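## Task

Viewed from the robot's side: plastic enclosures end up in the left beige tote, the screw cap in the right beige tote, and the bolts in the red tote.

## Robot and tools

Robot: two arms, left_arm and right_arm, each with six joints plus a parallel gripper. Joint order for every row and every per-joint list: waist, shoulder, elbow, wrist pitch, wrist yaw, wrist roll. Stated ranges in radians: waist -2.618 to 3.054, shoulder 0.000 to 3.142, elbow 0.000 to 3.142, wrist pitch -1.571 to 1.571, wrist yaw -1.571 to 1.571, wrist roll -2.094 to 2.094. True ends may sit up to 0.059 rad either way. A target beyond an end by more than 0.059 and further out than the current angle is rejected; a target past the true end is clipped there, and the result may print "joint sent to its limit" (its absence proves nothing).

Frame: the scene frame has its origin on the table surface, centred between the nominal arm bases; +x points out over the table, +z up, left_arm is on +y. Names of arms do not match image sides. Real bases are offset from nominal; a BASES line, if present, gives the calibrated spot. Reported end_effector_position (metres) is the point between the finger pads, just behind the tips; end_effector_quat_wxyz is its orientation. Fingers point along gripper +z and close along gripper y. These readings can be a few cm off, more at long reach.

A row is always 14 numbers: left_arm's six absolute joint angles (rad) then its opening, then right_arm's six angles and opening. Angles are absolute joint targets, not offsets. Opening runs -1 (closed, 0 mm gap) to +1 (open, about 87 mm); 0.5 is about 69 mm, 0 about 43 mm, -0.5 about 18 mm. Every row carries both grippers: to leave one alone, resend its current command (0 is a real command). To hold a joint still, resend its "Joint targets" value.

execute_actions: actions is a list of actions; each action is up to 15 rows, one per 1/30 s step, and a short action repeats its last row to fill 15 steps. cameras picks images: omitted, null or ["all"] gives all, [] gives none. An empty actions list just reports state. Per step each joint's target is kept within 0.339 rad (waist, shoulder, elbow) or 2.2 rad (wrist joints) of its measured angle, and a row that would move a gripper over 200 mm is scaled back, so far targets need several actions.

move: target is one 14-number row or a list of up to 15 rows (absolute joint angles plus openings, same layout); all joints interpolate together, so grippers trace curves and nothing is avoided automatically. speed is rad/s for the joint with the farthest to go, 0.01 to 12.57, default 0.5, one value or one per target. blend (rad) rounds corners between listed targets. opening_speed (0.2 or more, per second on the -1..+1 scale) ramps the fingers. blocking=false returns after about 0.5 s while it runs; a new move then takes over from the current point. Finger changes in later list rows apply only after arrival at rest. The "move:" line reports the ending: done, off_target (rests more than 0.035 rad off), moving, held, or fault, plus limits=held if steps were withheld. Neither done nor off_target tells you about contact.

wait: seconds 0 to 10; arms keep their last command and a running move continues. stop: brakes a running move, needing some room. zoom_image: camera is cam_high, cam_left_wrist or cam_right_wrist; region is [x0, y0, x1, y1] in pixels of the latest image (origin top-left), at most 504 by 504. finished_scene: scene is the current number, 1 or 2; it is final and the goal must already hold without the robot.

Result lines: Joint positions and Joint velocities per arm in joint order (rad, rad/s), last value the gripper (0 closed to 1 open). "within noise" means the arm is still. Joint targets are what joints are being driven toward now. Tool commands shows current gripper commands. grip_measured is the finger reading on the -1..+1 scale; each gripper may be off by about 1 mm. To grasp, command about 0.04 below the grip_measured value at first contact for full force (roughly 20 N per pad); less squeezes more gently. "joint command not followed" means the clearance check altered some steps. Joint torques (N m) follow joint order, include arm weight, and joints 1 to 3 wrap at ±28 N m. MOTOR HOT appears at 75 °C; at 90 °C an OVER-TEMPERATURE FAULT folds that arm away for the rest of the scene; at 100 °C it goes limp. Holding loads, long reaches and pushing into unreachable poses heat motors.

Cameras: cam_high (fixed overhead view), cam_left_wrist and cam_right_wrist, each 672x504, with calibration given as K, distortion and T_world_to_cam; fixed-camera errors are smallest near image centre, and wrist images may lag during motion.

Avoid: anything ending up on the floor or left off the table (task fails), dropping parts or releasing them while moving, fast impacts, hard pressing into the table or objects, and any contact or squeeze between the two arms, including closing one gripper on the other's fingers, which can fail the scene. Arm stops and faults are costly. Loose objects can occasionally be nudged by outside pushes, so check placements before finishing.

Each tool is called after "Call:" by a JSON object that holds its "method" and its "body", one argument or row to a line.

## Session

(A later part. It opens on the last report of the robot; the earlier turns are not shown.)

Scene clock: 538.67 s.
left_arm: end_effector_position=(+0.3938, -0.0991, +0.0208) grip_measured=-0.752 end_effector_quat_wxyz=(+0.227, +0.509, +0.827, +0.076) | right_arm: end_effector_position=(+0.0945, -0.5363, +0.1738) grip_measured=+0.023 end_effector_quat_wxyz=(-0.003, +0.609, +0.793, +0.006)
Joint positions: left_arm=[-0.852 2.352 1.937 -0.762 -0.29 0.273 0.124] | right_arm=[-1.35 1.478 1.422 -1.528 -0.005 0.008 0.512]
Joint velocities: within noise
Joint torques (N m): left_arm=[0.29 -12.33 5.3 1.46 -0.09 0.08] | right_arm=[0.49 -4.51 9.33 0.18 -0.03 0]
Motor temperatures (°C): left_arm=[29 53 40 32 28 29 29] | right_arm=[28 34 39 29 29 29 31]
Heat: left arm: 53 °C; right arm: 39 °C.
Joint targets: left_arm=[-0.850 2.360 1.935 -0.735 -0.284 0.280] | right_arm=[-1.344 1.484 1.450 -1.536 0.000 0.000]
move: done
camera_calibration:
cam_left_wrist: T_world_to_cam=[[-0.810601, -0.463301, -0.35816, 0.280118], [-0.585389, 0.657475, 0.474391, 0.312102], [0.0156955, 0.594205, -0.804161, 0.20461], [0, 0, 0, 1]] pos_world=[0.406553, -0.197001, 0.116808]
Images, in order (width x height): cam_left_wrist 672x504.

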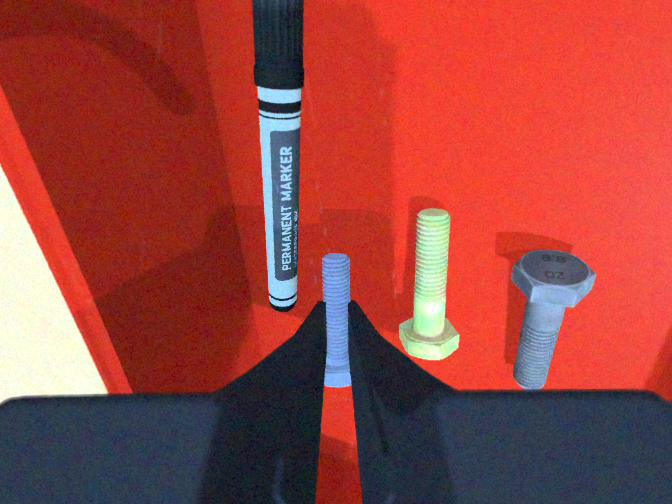

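Call:
{"method": "move", "body": {
  "target": [
    [-0.85,2.36,1.91,-0.71,-0.284,0.28,-0.95,-1.344,1.484,1.45,-1.536,0,0,-0.15],
    [-0.85,2.36,1.91,-0.71,-0.284,0.28,-0.5,-1.344,1.484,1.45,-1.536,0,0,-0.15]
  ],
  "speed": 0.06,
  "opening_speed": 0.4,
  "cameras": ["cam_left_wrist"]
}}

Call:
{"method": "move", "body": {
  "target": [
    [-0.85,2.3,1.99,-0.87,-0.284,0.28,-0.5,-1.344,1.484,1.45,-1.536,0,0,-0.15],
    [-0.85,2.0,2.03,-1.2,-0.284,0.28,-0.5,-1.344,1.484,1.45,-1.536,0,0,-0.15],
    [-0.3,1.7,1.9,-1.5,0,0.28,-0.5,-1.344,1.484,1.45,-1.536,0,0,-0.15]
  ],
  "speed": [0.12,0.5,0.7],
  "blend": 0.03
}}

Scene clock: 548.13 s.
left_arm: end_effector_position=(+0.3980, -0.0990, +0.0188) grip_measured=-0.501 end_effector_quat_wxyz=(+0.236, +0.509, +0.824, +0.083) | right_arm: end_effector_position=(+0.0945, -0.5363, +0.1738) grip_measured=+0.023 end_effector_quat_wxyz=(-0.003, +0.609, +0.793, +0.006)
Joint positions: left_arm=[-0.852 2.352 1.921 -0.73 -0.307 0.282 0.25] | right_arm=[-1.35 1.478 1.422 -1.528 -0.005 0.008 0.512]
Joint velocities: within noise
Joint torques (N m): left_arm=[0.27 -12.37 4.51 1.41 0.08 -0.01] | right_arm=[0.49 -4.52 9.32 0.19 -0.03 -0.01]
Motor temperatures (°C): left_arm=[29 54 40 32 28 29 29] | right_arm=[28 34 39 29 29 29 31]
Heat: left arm: 54 °C; right arm: 39 °C.
Joint targets: left_arm=[-0.850 2.360 1.910 -0.710 -0.284 0.280] | right_arm=[-1.344 1.484 1.450 -1.536 0.000 0.000]
move: done
camera_calibration:
cam_left_wrist: T_world_to_cam=[[-0.80276, -0.461064, -0.378148, 0.280279], [-0.595247, 0.657302, 0.462206, 0.319511], [0.035451, 0.596132, -0.802103, 0.195262], [0, 0, 0, 1]] pos_world=[0.408263, -0.197191, 0.114928]
Images, in order (width x height): cam_left_wrist 672x504.

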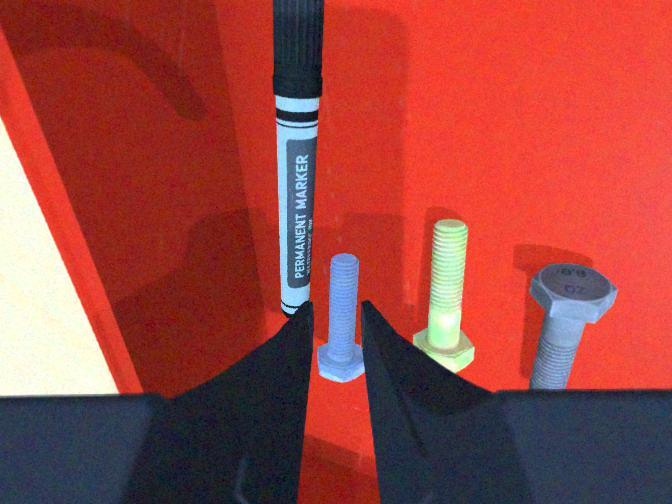

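Scene clock: 551.67 s.
left_arm: end_effector_position=(+0.3296, +0.1663, +0.2248) grip_measured=-0.500 end_effector_quat_wxyz=(+0.129, +0.301, +0.945, +0.004) | right_arm: end_effector_position=(+0.0945, -0.5363, +0.1738) grip_measured=+0.023 end_effector_quat_wxyz=(-0.003, +0.609, +0.793, +0.006)
Joint positions: left_arm=[-0.3 1.728 1.903 -1.487 -0.014 0.282 0.25] | right_arm=[-1.35 1.478 1.422 -1.528 -0.005 0.008 0.512]
Joint velocities: within noise
Joint torques (N m): left_arm=[0.1 -10.17 4.63 0.82 0.14 0.01] | right_arm=[0.51 -4.51 9.32 0.19 -0.03 0]
Motor temperatures (°C): left_arm=[29 54 40 32 28 29 29] | right_arm=[28 34 39 29 29 29 31]
Heat: left arm: 54 °C; right arm: 39 °C.
Joint targets: left_arm=[-0.300 1.700 1.900 -1.500 0.000 0.280] | right_arm=[-1.344 1.484 1.450 -1.536 0.000 0.000]
move: done
camera_calibration:
cam_left_wrist: T_world_to_cam=[[-0.574637, -0.814023, -0.0846118, 0.3431], [-0.697393, 0.432939, 0.571145, 0.0557896], [-0.428293, 0.387208, -0.816477, 0.395555], [0, 0, 0, 1]] pos_world=[0.405479, 0.101976, 0.320128]
cam_right_wrist: T_world_to_cam=[[-0.968779, -0.247832, -0.00680942, -0.0413963], [-0.163534, 0.618132, 0.768875, 0.236783], [-0.186343, 0.745984, -0.639363, 0.668844], [0, 0, 0, 1]] pos_world=[0.123252, -0.655569, 0.245295]

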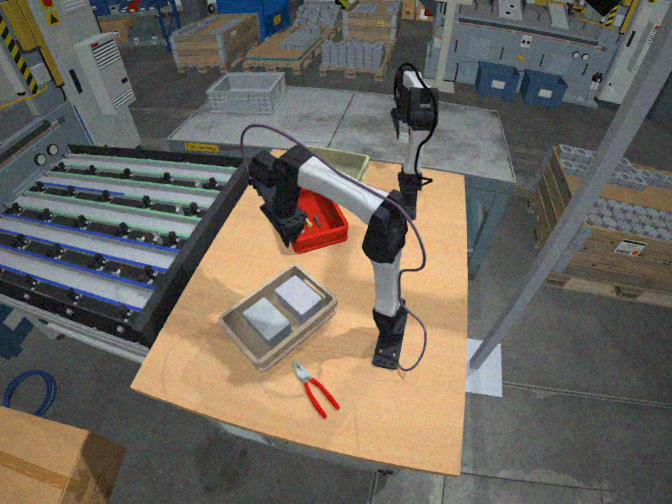

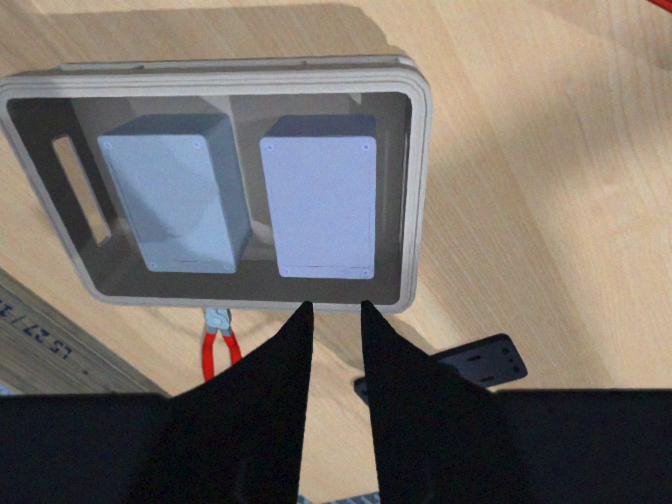

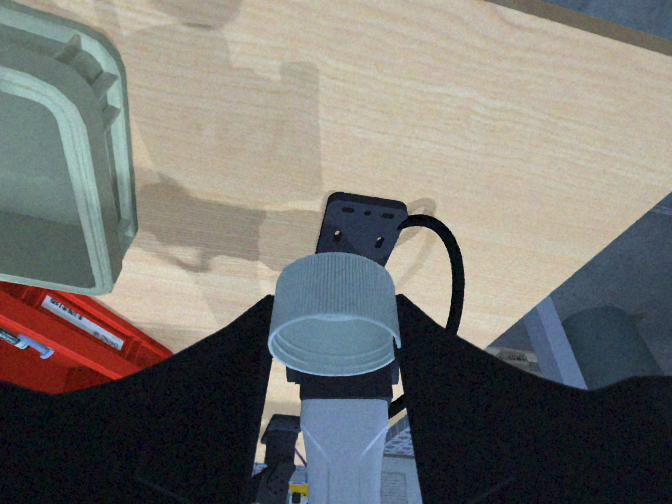

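Call:
{"method": "move", "body": {
  "target": [
    [-0.3,1.7,1.9,-1.5,0,0.28,-0.5,-1.344,1.6,1.7,-1.57,0,0,-0.15],
    [-0.4,1.8,1.85,-1.57,0,0,-0.5,-0.43,1.75,1.85,-1.57,0,0,-0.15]
  ],
  "speed": 0.6,
  "blend": 0.05
}}

Scene clock: 559.67 s.
left_arm: end_effector_position=(+0.2954, +0.1364, +0.1948) grip_measured=-0.500 end_effector_quat_wxyz=(+0.040, +0.217, +0.975, -0.002) | right_arm: end_effector_position=(+0.3052, -0.4502, +0.2002) grip_measured=+0.024 end_effector_quat_wxyz=(+0.043, +0.192, +0.980, -0.006)
Joint positions: left_arm=[-0.394 1.788 1.852 -1.556 -0.013 0.007 0.25] | right_arm=[-0.429 1.743 1.821 -1.562 -0.003 0.006 0.512]
Joint velocities: within noise
Joint torques (N m): left_arm=[-0.35 -6.82 4.6 0.48 0.11 -0.05] | right_arm=[-0.21 -6.79 9.46 0.34 -0.05 0]
Motor temperatures (°C): left_arm=[29 51 40 32 28 29 28] | right_arm=[28 34 40 29 29 29 31]
Heat: left arm: 51 °C; right arm: 40 °C.
Joint targets: left_arm=[-0.400 1.800 1.850 -1.570 0.000 0.000] | right_arm=[-0.430 1.750 1.850 -1.570 0.000 0.000]
move: done
camera_calibration:
cam_left_wrist: T_world_to_cam=[[-0.430355, -0.90258, -0.0120133, 0.251924], [-0.647864, 0.299583, 0.700373, 0.0403817], [-0.628544, 0.309192, -0.713676, 0.417782], [0, 0, 0, 1]] pos_world=[0.397172, 0.0861088, 0.272905]
cam_right_wrist: T_world_to_cam=[[-0.387295, -0.921932, -0.00660085, -0.296631], [-0.657808, 0.271308, 0.702624, 0.2057], [-0.645981, 0.276465, -0.711531, 0.604156], [0, 0, 0, 1]] pos_world=[0.4107, -0.49631, 0.283388]

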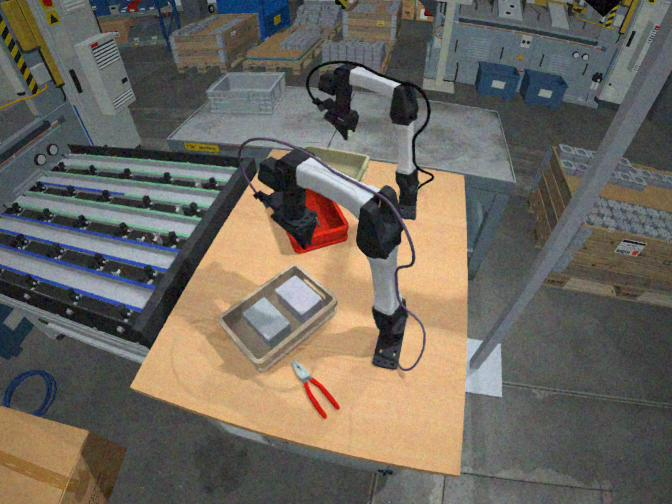

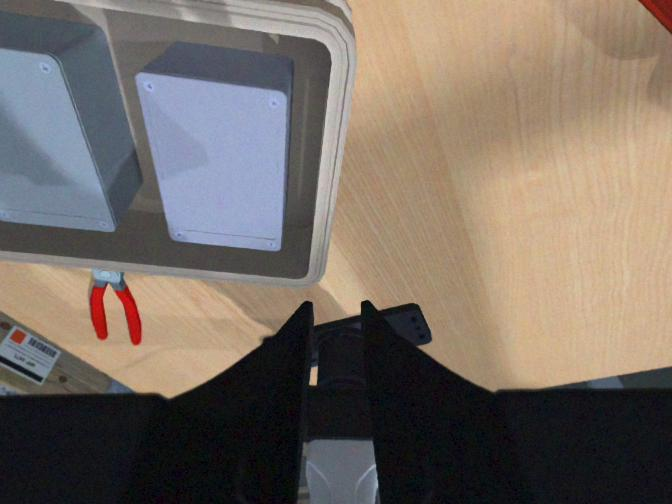

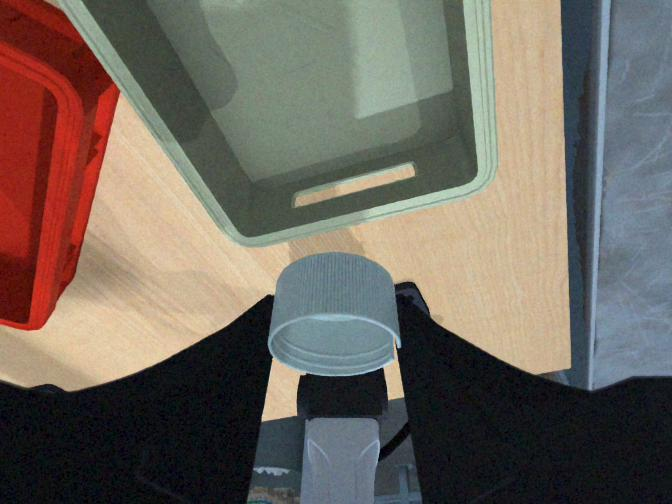

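Call:
{"method": "move", "body": {
  "target": [
    [-0.4,1.8,1.85,-1.57,0,0,-0.5,-0.395,1.84,1.68,-1.4,0,-0.33,-0.15],
    [-0.4,1.8,1.85,-1.57,0,0,-0.5,-0.395,1.872,1.38,-1.07,0,-0.33,-0.15]
  ],
  "speed": [0.4,0.25],
  "cameras": ["cam_right_wrist","cam_high"]
}}

Scene clock: 581.93 s.
left_arm: end_effector_position=(+0.2952, +0.1365, +0.1948) grip_measured=-0.500 end_effector_quat_wxyz=(+0.039, +0.216, +0.976, -0.002) | right_arm: end_effector_position=(+0.3204, -0.4619, +0.0559) grip_measured=+0.024 end_effector_quat_wxyz=(+0.002, +0.016, +1.000, +0.001)
Joint positions: left_arm=[-0.394 1.788 1.852 -1.557 -0.013 0.006 0.25] | right_arm=[-0.402 1.866 1.384 -1.085 -0.003 -0.321 0.512]
Joint velocities: within noise
Joint torques (N m): left_arm=[-0.4 -6.91 4.66 0.5 0.11 -0.04] | right_arm=[0.59 -8.08 6.23 0.44 -0.07 -0.02]
Motor temperatures (°C): left_arm=[29 46 40 31 28 29 28] | right_arm=[28 35 40 29 29 29 31]
Heat: left arm: 46 °C; right arm: 40 °C.
Joint targets: left_arm=[-0.400 1.800 1.850 -1.570 0.000 0.000] | right_arm=[-0.395 1.872 1.380 -1.070 0.000 -0.330]
move: done
camera_calibration:
cam_right_wrist: T_world_to_cam=[[-0.0434539, -0.999048, -0.00381341, -0.448377], [-0.651467, 0.0254415, 0.75825, 0.201627], [-0.757431, 0.0354332, -0.651953, 0.435595], [0, 0, 0, 1]] pos_world=[0.441803, -0.468515, 0.129393]
Images, in order (width x height): cam_high 672x504, cam_right_wrist 672x504.

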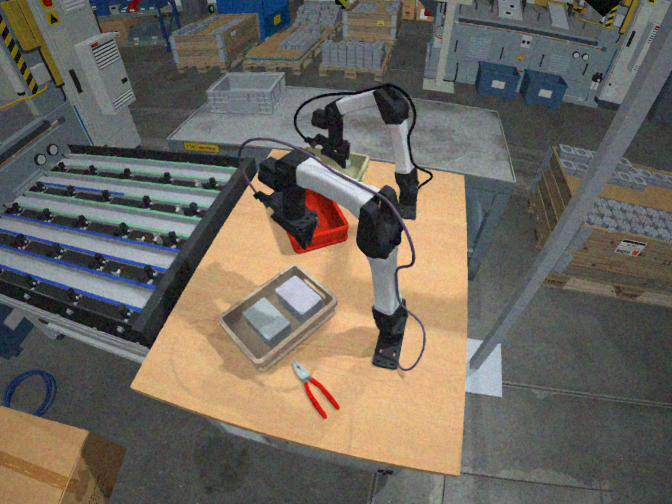

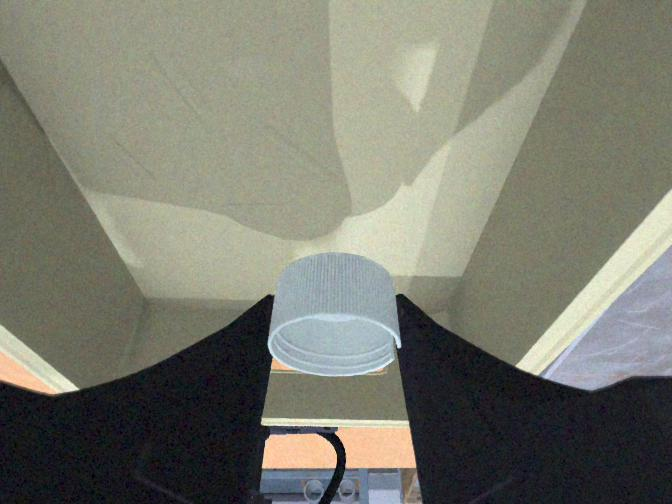

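Call:
{"method": "move", "body": {
  "target": [
    [-0.4,1.8,1.85,-1.57,0,0,-0.5,-0.395,1.905,1.275,-0.932,0,-0.33,-0.15]
  ],
  "speed": 0.12,
  "cameras": ["cam_right_wrist"]
}}

Call:
{"method": "move", "body": {
  "target": [
    [-0.4,1.8,1.85,-1.57,0,0,-0.5,-0.395,1.907,1.247,-0.902,0,-0.33,-0.15]
  ],
  "speed": 0.05,
  "cameras": ["cam_right_wrist"]
}}

Scene clock: 593.70 s.
left_arm: end_effector_position=(+0.2951, +0.1366, +0.1948) grip_measured=-0.500 end_effector_quat_wxyz=(+0.039, +0.216, +0.976, -0.002) | right_arm: end_effector_position=(+0.3184, -0.4611, +0.0207) grip_measured=+0.024 end_effector_quat_wxyz=(+0.003, +0.016, +1.000, +0.001)
Joint positions: left_arm=[-0.394 1.788 1.852 -1.557 -0.013 0.006 0.25] | right_arm=[-0.402 1.898 1.279 -0.947 -0.003 -0.322 0.512]
Joint velocities: within noise
Joint torques (N m): left_arm=[-0.42 -6.9 4.7 0.48 0.11 -0.03] | right_arm=[0.61 -7.99 5.93 0.43 -0.08 -0.02]
Motor temperatures (°C): left_arm=[29 45 40 31 28 29 28] | right_arm=[28 37 40 29 29 29 31]
Heat: left arm: 45 °C; right arm: 40 °C.
Joint targets: left_arm=[-0.400 1.800 1.850 -1.570 0.000 0.000] | right_arm=[-0.395 1.905 1.275 -0.932 0.000 -0.330]
move: done
camera_calibration:
cam_right_wrist: T_world_to_cam=[[-0.0430565, -0.999067, -0.00340996, -0.448025], [-0.652552, 0.025538, 0.757314, 0.227389], [-0.75652, 0.0348325, -0.653042, 0.410579], [0, 0, 0, 1]] pos_world=[0.439704, -0.467715, 0.0943932]
Images, in order (width x height): cam_right_wrist 672x504.

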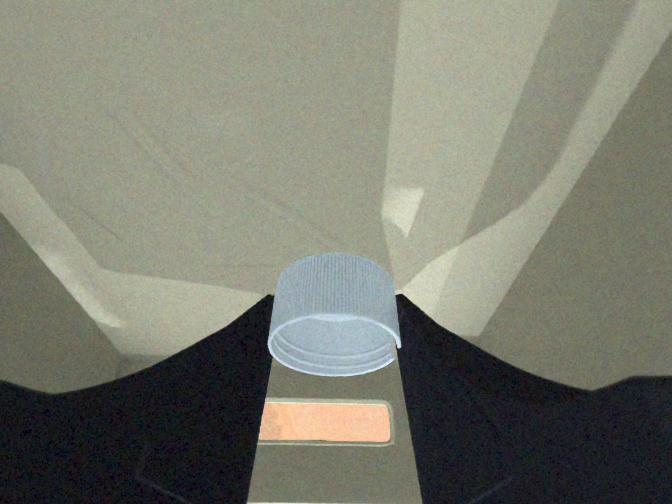

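Scene clock: 594.53 s.
left_arm: end_effector_position=(+0.2951, +0.1366, +0.1948) grip_measured=-0.500 end_effector_quat_wxyz=(+0.039, +0.216, +0.976, -0.002) | right_arm: end_effector_position=(+0.3174, -0.4607, +0.0178) grip_measured=+0.024 end_effector_quat_wxyz=(+0.003, +0.016, +1.000, +0.001)
Joint positions: left_arm=[-0.394 1.788 1.852 -1.557 -0.013 0.006 0.25] | right_arm=[-0.402 1.898 1.267 -0.935 -0.003 -0.322 0.512]
Joint velocities: within noise
Joint torques (N m): left_arm=[-0.32 -6.83 4.62 0.5 0.09 -0.03] | right_arm=[0.59 -7.77 4.36 0.6 -0.08 -0.02]
Motor temperatures (°C): left_arm=[29 45 40 31 28 29 28] | right_arm=[28 37 40 29 29 29 31]
Heat: left arm: 45 °C; right arm: 40 °C.
Joint targets: left_arm=[-0.400 1.800 1.850 -1.570 0.000 0.000] | right_arm=[-0.395 1.907 1.247 -0.902 0.000 -0.330]
move: done
camera_calibration:
cam_right_wrist: T_world_to_cam=[[-0.0430565, -0.999067, -0.00340996, -0.447682], [-0.652552, 0.025538, 0.757314, 0.228857], [-0.75652, 0.0348325, -0.653042, 0.407839], [0, 0, 0, 1]] pos_world=[0.438604, -0.467315, 0.0914932]
Images, in order (width x height): cam_right_wrist 672x504.

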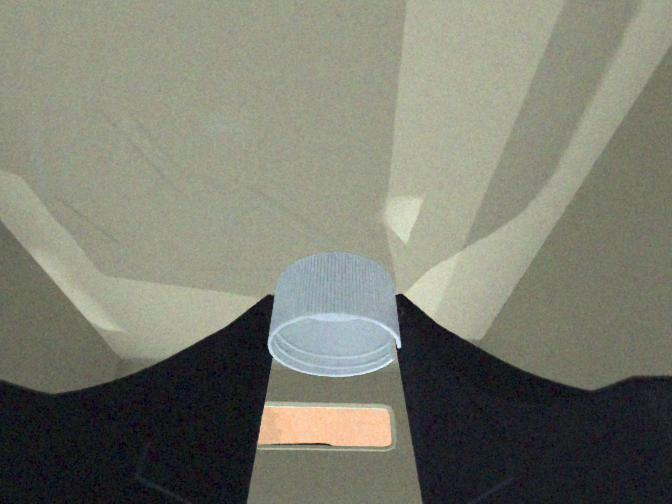

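Contact. Release.

Call:
{"method": "move", "body": {
  "target": [
    [-0.4,1.8,1.85,-1.57,0,0,-0.5,-0.395,1.907,1.262,-0.917,0,-0.33,-0.15],
    [-0.4,1.8,1.85,-1.57,0,0,-0.5,-0.395,1.907,1.262,-0.917,0,-0.33,0.3]
  ],
  "speed": 0.05,
  "opening_speed": 0.3,
  "cameras": ["cam_right_wrist"]
}}

Call:
{"method": "move", "body": {
  "target": [
    [-0.4,1.8,1.85,-1.57,0,0,-0.5,-0.395,1.872,1.38,-1.07,0,-0.33,0.3],
    [-0.4,1.8,1.85,-1.57,0,0,-0.5,-0.395,1.75,1.85,-1.57,0,-0.33,0.3]
  ],
  "speed": [0.15,0.5],
  "blend": 0.03
}}

Scene clock: 603.23 s.
left_arm: end_effector_position=(+0.2951, +0.1366, +0.1948) grip_measured=-0.500 end_effector_quat_wxyz=(+0.039, +0.216, +0.976, -0.002) | right_arm: end_effector_position=(+0.3179, -0.4609, +0.0172) grip_measured=+0.300 end_effector_quat_wxyz=(+0.004, +0.016, +1.000, +0.000)
Joint positions: left_arm=[-0.394 1.788 1.852 -1.557 -0.013 0.006 0.25] | right_arm=[-0.402 1.899 1.267 -0.932 -0.003 -0.322 0.65]
Joint velocities: within noise
Joint torques (N m): left_arm=[-0.42 -6.87 4.66 0.47 0.11 -0.04] | right_arm=[0.59 -7.97 5.86 0.43 -0.08 -0.01]
Motor temperatures (°C): left_arm=[29 44 40 31 28 29 28] | right_arm=[28 37 40 29 29 29 31]
Heat: left arm: 44 °C; right arm: 40 °C.
Joint targets: left_arm=[-0.400 1.800 1.850 -1.570 0.000 0.000] | right_arm=[-0.395 1.907 1.262 -0.917 0.000 -0.330]
move: done
camera_calibration:
cam_right_wrist: T_world_to_cam=[[-0.0430206, -0.99907, -0.00303327, -0.447914], [-0.653349, 0.0258365, 0.756616, 0.230121], [-0.755834, 0.0345318, -0.653852, 0.40753], [0, 0, 0, 1]] pos_world=[0.439105, -0.467515, 0.0909931]
Images, in order (width x height): cam_right_wrist 672x504.

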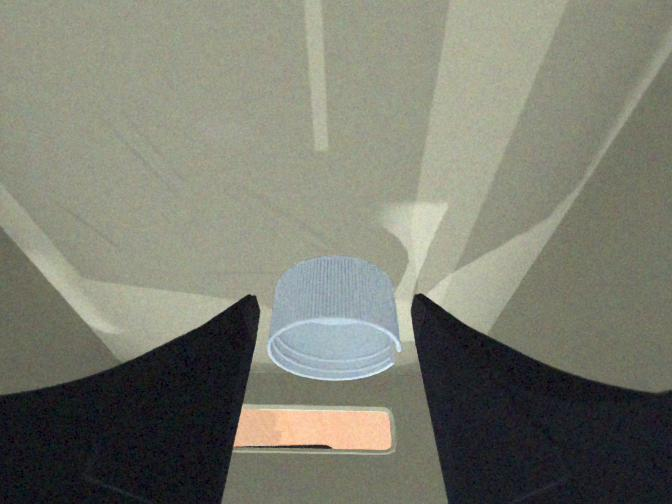

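Scene clock: 605.97 s.
left_arm: end_effector_position=(+0.2951, +0.1366, +0.1948) grip_measured=-0.500 end_effector_quat_wxyz=(+0.039, +0.216, +0.976, -0.002) | right_arm: end_effector_position=(+0.3088, -0.4576, +0.1934) grip_measured=+0.300 end_effector_quat_wxyz=(+0.030, +0.016, +0.999, -0.009)
Joint positions: left_arm=[-0.394 1.788 1.852 -1.557 -0.013 0.006 0.25] | right_arm=[-0.402 1.774 1.826 -1.562 -0.003 -0.322 0.65]
Joint velocities: within noise
Joint torques (N m): left_arm=[-0.36 -6.84 4.66 0.5 0.1 -0.04] | right_arm=[0.61 -10.11 8.88 0.29 -0.08 -0.01]
Motor temperatures (°C): left_arm=[29 44 40 31 28 29 28] | right_arm=[28 37 40 29 29 29 31]
Heat: left arm: 44 °C; right arm: 40 °C.
Joint targets: left_arm=[-0.400 1.800 1.850 -1.570 0.000 0.000] | right_arm=[-0.395 1.750 1.850 -1.570 0.000 -0.330]
move: done
camera_calibration:
cam_left_wrist: T_world_to_cam=[[-0.429373, -0.903049, -0.0118807, 0.251628], [-0.647159, 0.298476, 0.701496, 0.0398352], [-0.629939, 0.308892, -0.712574, 0.417728], [0, 0, 0, 1]] pos_world=[0.396965, 0.0863091, 0.272708]
cam_right_wrist: T_world_to_cam=[[-0.0429523, -0.998979, 0.0140194, -0.447699], [-0.69198, 0.0398683, 0.720815, 0.115985], [-0.720637, 0.0212595, -0.692986, 0.506381], [0, 0, 0, 1]] pos_world=[0.425947, -0.462631, 0.273588]

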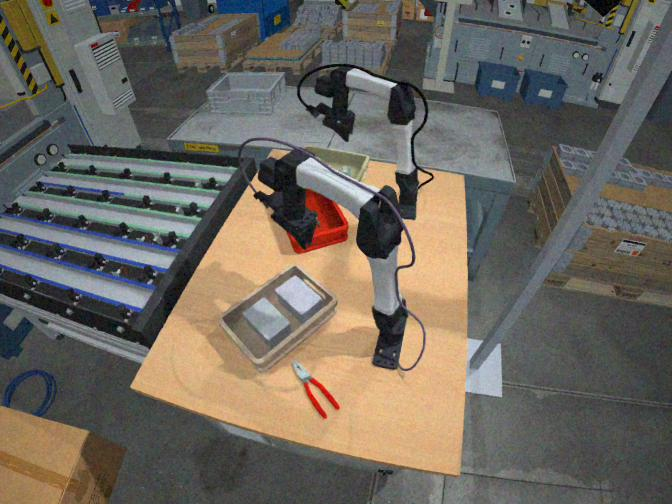

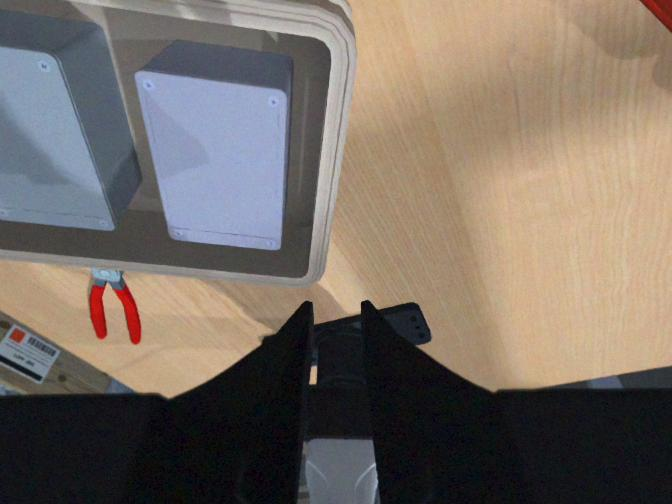

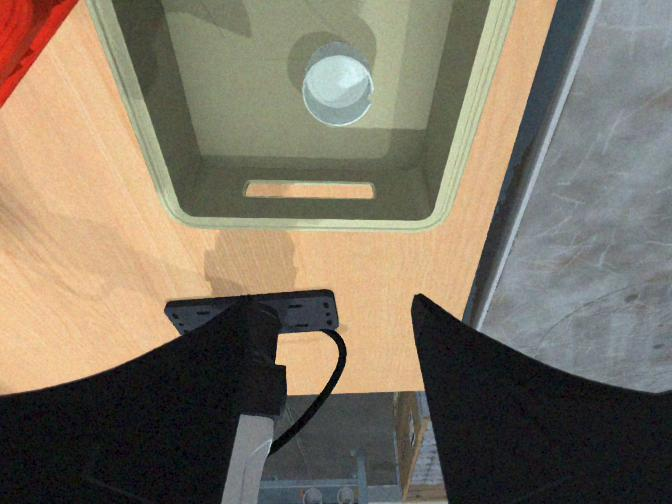

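Call:
{"method": "finished_scene", "body": {
  "scene": 2
}}

The scene is finished: the task was done.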